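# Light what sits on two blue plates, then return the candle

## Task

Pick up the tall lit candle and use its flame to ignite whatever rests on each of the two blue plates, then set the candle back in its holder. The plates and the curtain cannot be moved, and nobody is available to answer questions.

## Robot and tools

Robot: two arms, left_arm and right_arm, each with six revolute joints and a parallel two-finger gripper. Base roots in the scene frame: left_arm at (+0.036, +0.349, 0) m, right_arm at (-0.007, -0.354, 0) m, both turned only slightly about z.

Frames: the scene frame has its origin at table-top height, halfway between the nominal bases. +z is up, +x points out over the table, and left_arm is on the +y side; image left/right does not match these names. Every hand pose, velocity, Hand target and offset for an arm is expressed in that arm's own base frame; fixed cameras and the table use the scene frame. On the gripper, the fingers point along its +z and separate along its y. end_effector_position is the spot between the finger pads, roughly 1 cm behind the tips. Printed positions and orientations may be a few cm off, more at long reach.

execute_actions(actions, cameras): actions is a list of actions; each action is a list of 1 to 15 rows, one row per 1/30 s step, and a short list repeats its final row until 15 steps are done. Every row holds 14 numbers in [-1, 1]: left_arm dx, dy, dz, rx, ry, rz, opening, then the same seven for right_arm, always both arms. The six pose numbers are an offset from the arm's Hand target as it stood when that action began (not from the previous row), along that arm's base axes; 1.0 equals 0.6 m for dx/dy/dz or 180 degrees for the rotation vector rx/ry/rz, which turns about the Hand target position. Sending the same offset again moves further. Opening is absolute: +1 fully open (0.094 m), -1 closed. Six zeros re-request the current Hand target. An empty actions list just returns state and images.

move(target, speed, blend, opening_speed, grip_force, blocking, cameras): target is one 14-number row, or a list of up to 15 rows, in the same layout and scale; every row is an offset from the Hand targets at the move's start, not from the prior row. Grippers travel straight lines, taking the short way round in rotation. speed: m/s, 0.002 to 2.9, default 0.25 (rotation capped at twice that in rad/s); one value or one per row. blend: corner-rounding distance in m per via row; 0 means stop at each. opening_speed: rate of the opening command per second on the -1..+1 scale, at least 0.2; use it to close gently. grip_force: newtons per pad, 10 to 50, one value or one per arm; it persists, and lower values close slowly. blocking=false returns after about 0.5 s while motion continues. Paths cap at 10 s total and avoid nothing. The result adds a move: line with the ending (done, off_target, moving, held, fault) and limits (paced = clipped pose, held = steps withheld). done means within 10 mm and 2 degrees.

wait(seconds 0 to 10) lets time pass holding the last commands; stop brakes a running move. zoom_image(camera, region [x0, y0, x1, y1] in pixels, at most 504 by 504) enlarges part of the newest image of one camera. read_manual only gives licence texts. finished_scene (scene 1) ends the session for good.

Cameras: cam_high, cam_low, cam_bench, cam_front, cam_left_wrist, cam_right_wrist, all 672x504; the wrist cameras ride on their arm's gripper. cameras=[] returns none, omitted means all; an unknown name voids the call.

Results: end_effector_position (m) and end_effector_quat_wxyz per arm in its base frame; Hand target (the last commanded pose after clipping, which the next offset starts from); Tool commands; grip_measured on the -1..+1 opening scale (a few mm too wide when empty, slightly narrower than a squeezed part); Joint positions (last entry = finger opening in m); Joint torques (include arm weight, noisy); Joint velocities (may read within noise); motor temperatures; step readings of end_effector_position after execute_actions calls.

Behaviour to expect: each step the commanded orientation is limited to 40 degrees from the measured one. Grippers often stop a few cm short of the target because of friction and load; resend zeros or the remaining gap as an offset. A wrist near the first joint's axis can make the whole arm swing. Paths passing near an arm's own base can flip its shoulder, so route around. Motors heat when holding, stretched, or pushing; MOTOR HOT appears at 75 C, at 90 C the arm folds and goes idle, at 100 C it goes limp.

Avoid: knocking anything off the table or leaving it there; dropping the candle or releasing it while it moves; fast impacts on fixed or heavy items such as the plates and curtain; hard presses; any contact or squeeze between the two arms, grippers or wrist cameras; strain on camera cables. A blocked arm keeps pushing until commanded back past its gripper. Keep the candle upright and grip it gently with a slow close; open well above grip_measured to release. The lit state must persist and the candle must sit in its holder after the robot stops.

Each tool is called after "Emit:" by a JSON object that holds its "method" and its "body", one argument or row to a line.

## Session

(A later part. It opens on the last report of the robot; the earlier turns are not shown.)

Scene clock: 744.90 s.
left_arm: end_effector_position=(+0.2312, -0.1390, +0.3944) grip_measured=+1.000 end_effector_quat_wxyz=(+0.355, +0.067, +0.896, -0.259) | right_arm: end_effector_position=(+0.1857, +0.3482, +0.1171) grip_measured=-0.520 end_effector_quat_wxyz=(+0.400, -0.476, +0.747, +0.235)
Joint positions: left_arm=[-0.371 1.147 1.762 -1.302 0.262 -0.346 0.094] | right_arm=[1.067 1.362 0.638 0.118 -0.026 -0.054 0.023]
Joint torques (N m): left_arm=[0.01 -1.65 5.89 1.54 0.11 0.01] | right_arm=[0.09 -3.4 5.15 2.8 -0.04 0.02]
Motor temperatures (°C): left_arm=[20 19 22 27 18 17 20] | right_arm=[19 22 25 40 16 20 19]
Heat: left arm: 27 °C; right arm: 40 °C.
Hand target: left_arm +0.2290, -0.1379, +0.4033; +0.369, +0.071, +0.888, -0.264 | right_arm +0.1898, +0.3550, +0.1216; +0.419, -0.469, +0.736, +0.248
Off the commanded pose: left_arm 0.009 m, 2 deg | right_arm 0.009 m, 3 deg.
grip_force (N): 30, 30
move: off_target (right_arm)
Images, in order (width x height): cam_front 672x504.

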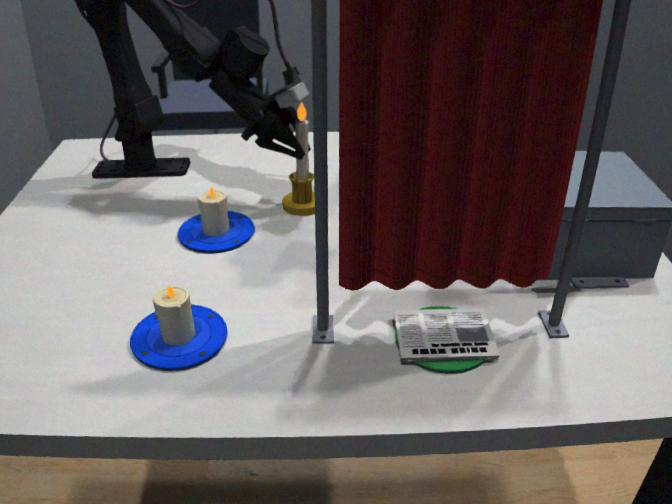

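Seated (stopped descending). Release slowly and back out along the fingers.

Emit:
{"method": "move", "body": {
  "target": [
    [0,0,0,0,0,0,1,0,0,0.006,0,0,0,-0.3],
    [0,0,0,0,0,0,1,0,0,0.006,0,0,0,0.9],
    [0,0,0,0,0,0,1,-0.085,-0.17,0.12,0,0,0,0.9]
  ],
  "speed": 0.12,
  "opening_speed": 0.8
}}

Emit:
{"method": "zoom_image", "body": {
  "camera": "cam_front",
  "region": [240, 60, 360, 230]
}}

Scene clock: 759.83 s.
left_arm: end_effector_position=(+0.2312, -0.1390, +0.3944) grip_measured=+1.000 end_effector_quat_wxyz=(+0.355, +0.067, +0.896, -0.259) | right_arm: end_effector_position=(+0.1396, +0.2560, +0.1866) grip_measured=+0.898 end_effector_quat_wxyz=(+0.419, -0.466, +0.739, +0.248)
Joint positions: left_arm=[-0.371 1.147 1.762 -1.302 0.262 -0.346 0.094] | right_arm=[1.036 0.751 0.589 -0.393 -0.052 -0.06 0.089]
Joint torques (N m): left_arm=[-0.1 -1.7 5.85 1.56 0.12 0.03] | right_arm=[-0.44 -1.11 8.34 1.56 -0.09 -0.07]
Heat: left arm: 27 °C; right arm: 40 °C.
Hand target: left_arm +0.2290, -0.1379, +0.4033; +0.369, +0.071, +0.888, -0.264 | right_arm +0.1388, +0.2530, +0.1936; +0.419, -0.469, +0.736, +0.248
Off the commanded pose: left_arm 0.009 m, 2 deg | right_arm 0.008 m, 1 deg.
grip_force (N): 30, 30
move: done; target 2's new opening was sent with right_arm's hand 0.011 m and 3 deg from that target
camera_calibration:
cam_right_wrist: T_world_to_cam=[[0.894309, -0.447203, 0.0148617, -0.0132943], [-0.366526, -0.751215, -0.54894, 0.383907], [0.256652, 0.485474, -0.83573, 0.0847838], [0, 0, 0, 1]] pos_world=[0.130841, 0.241291, 0.281796]

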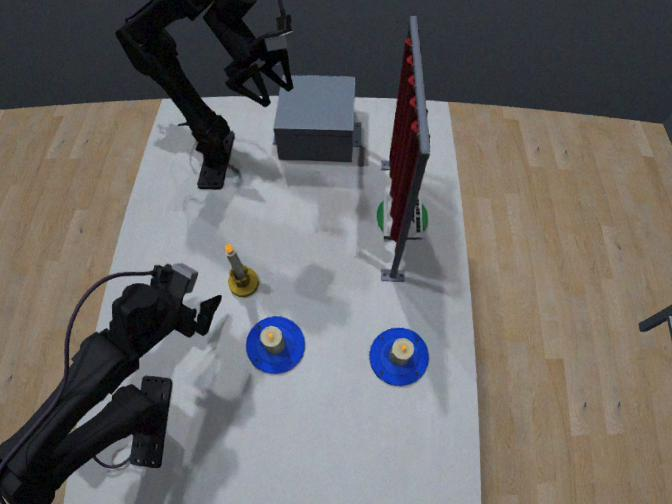

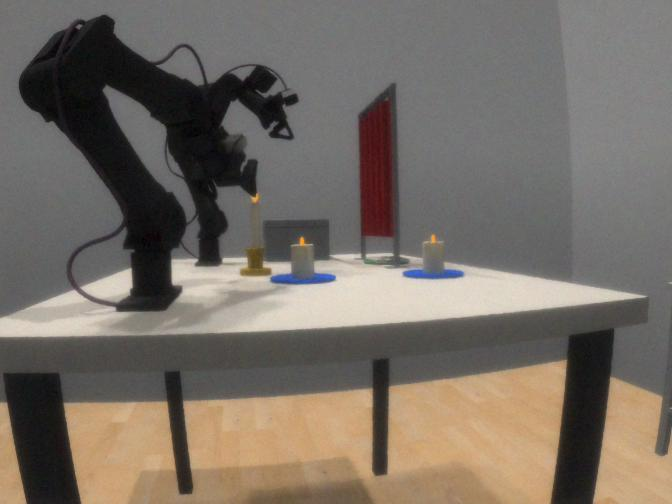

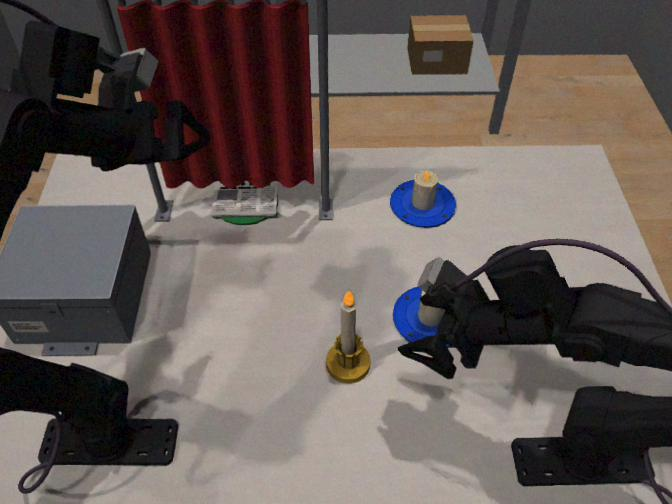

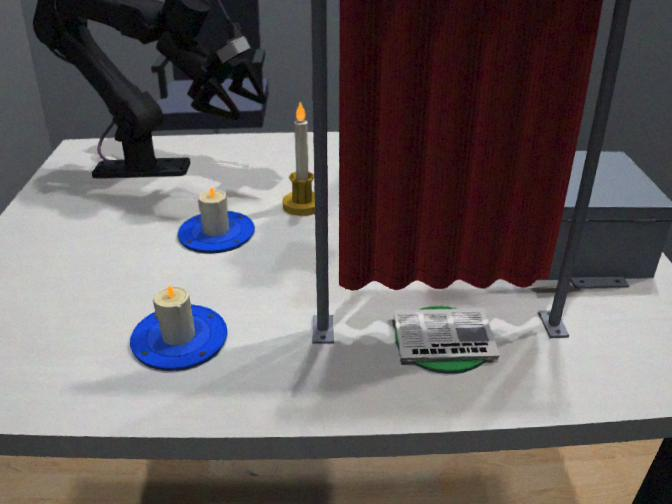

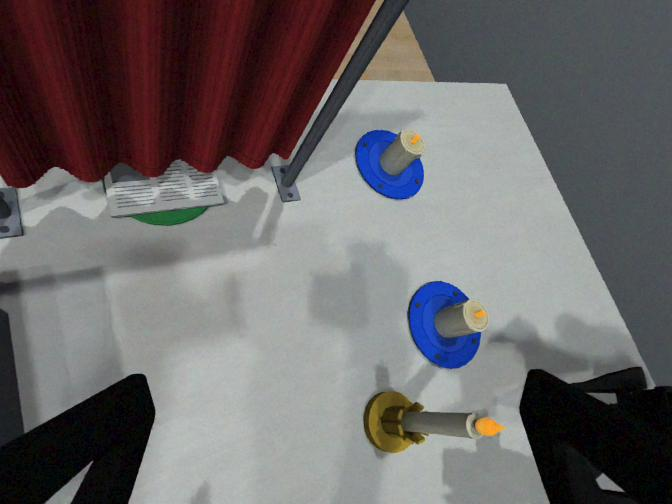

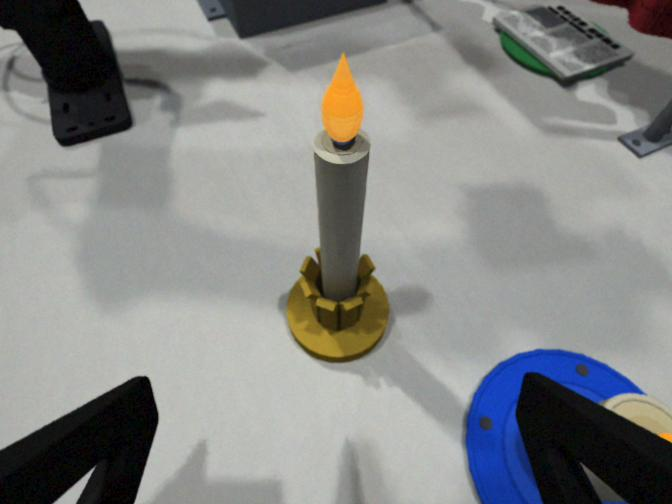

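Scaled by 2.965 from the camera's 672x504 image, which has a finer 960x720 frame.

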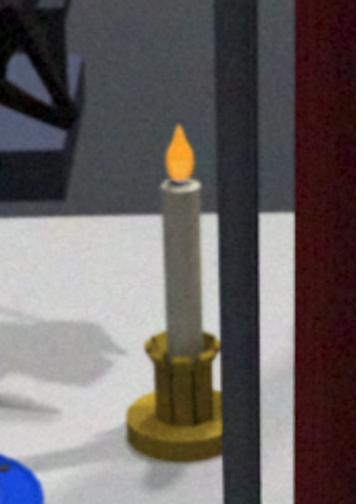

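All lit, candle back in its holder.

Emit:
{"method": "finished_scene", "body": {

}}

The scene is finished: the task was done.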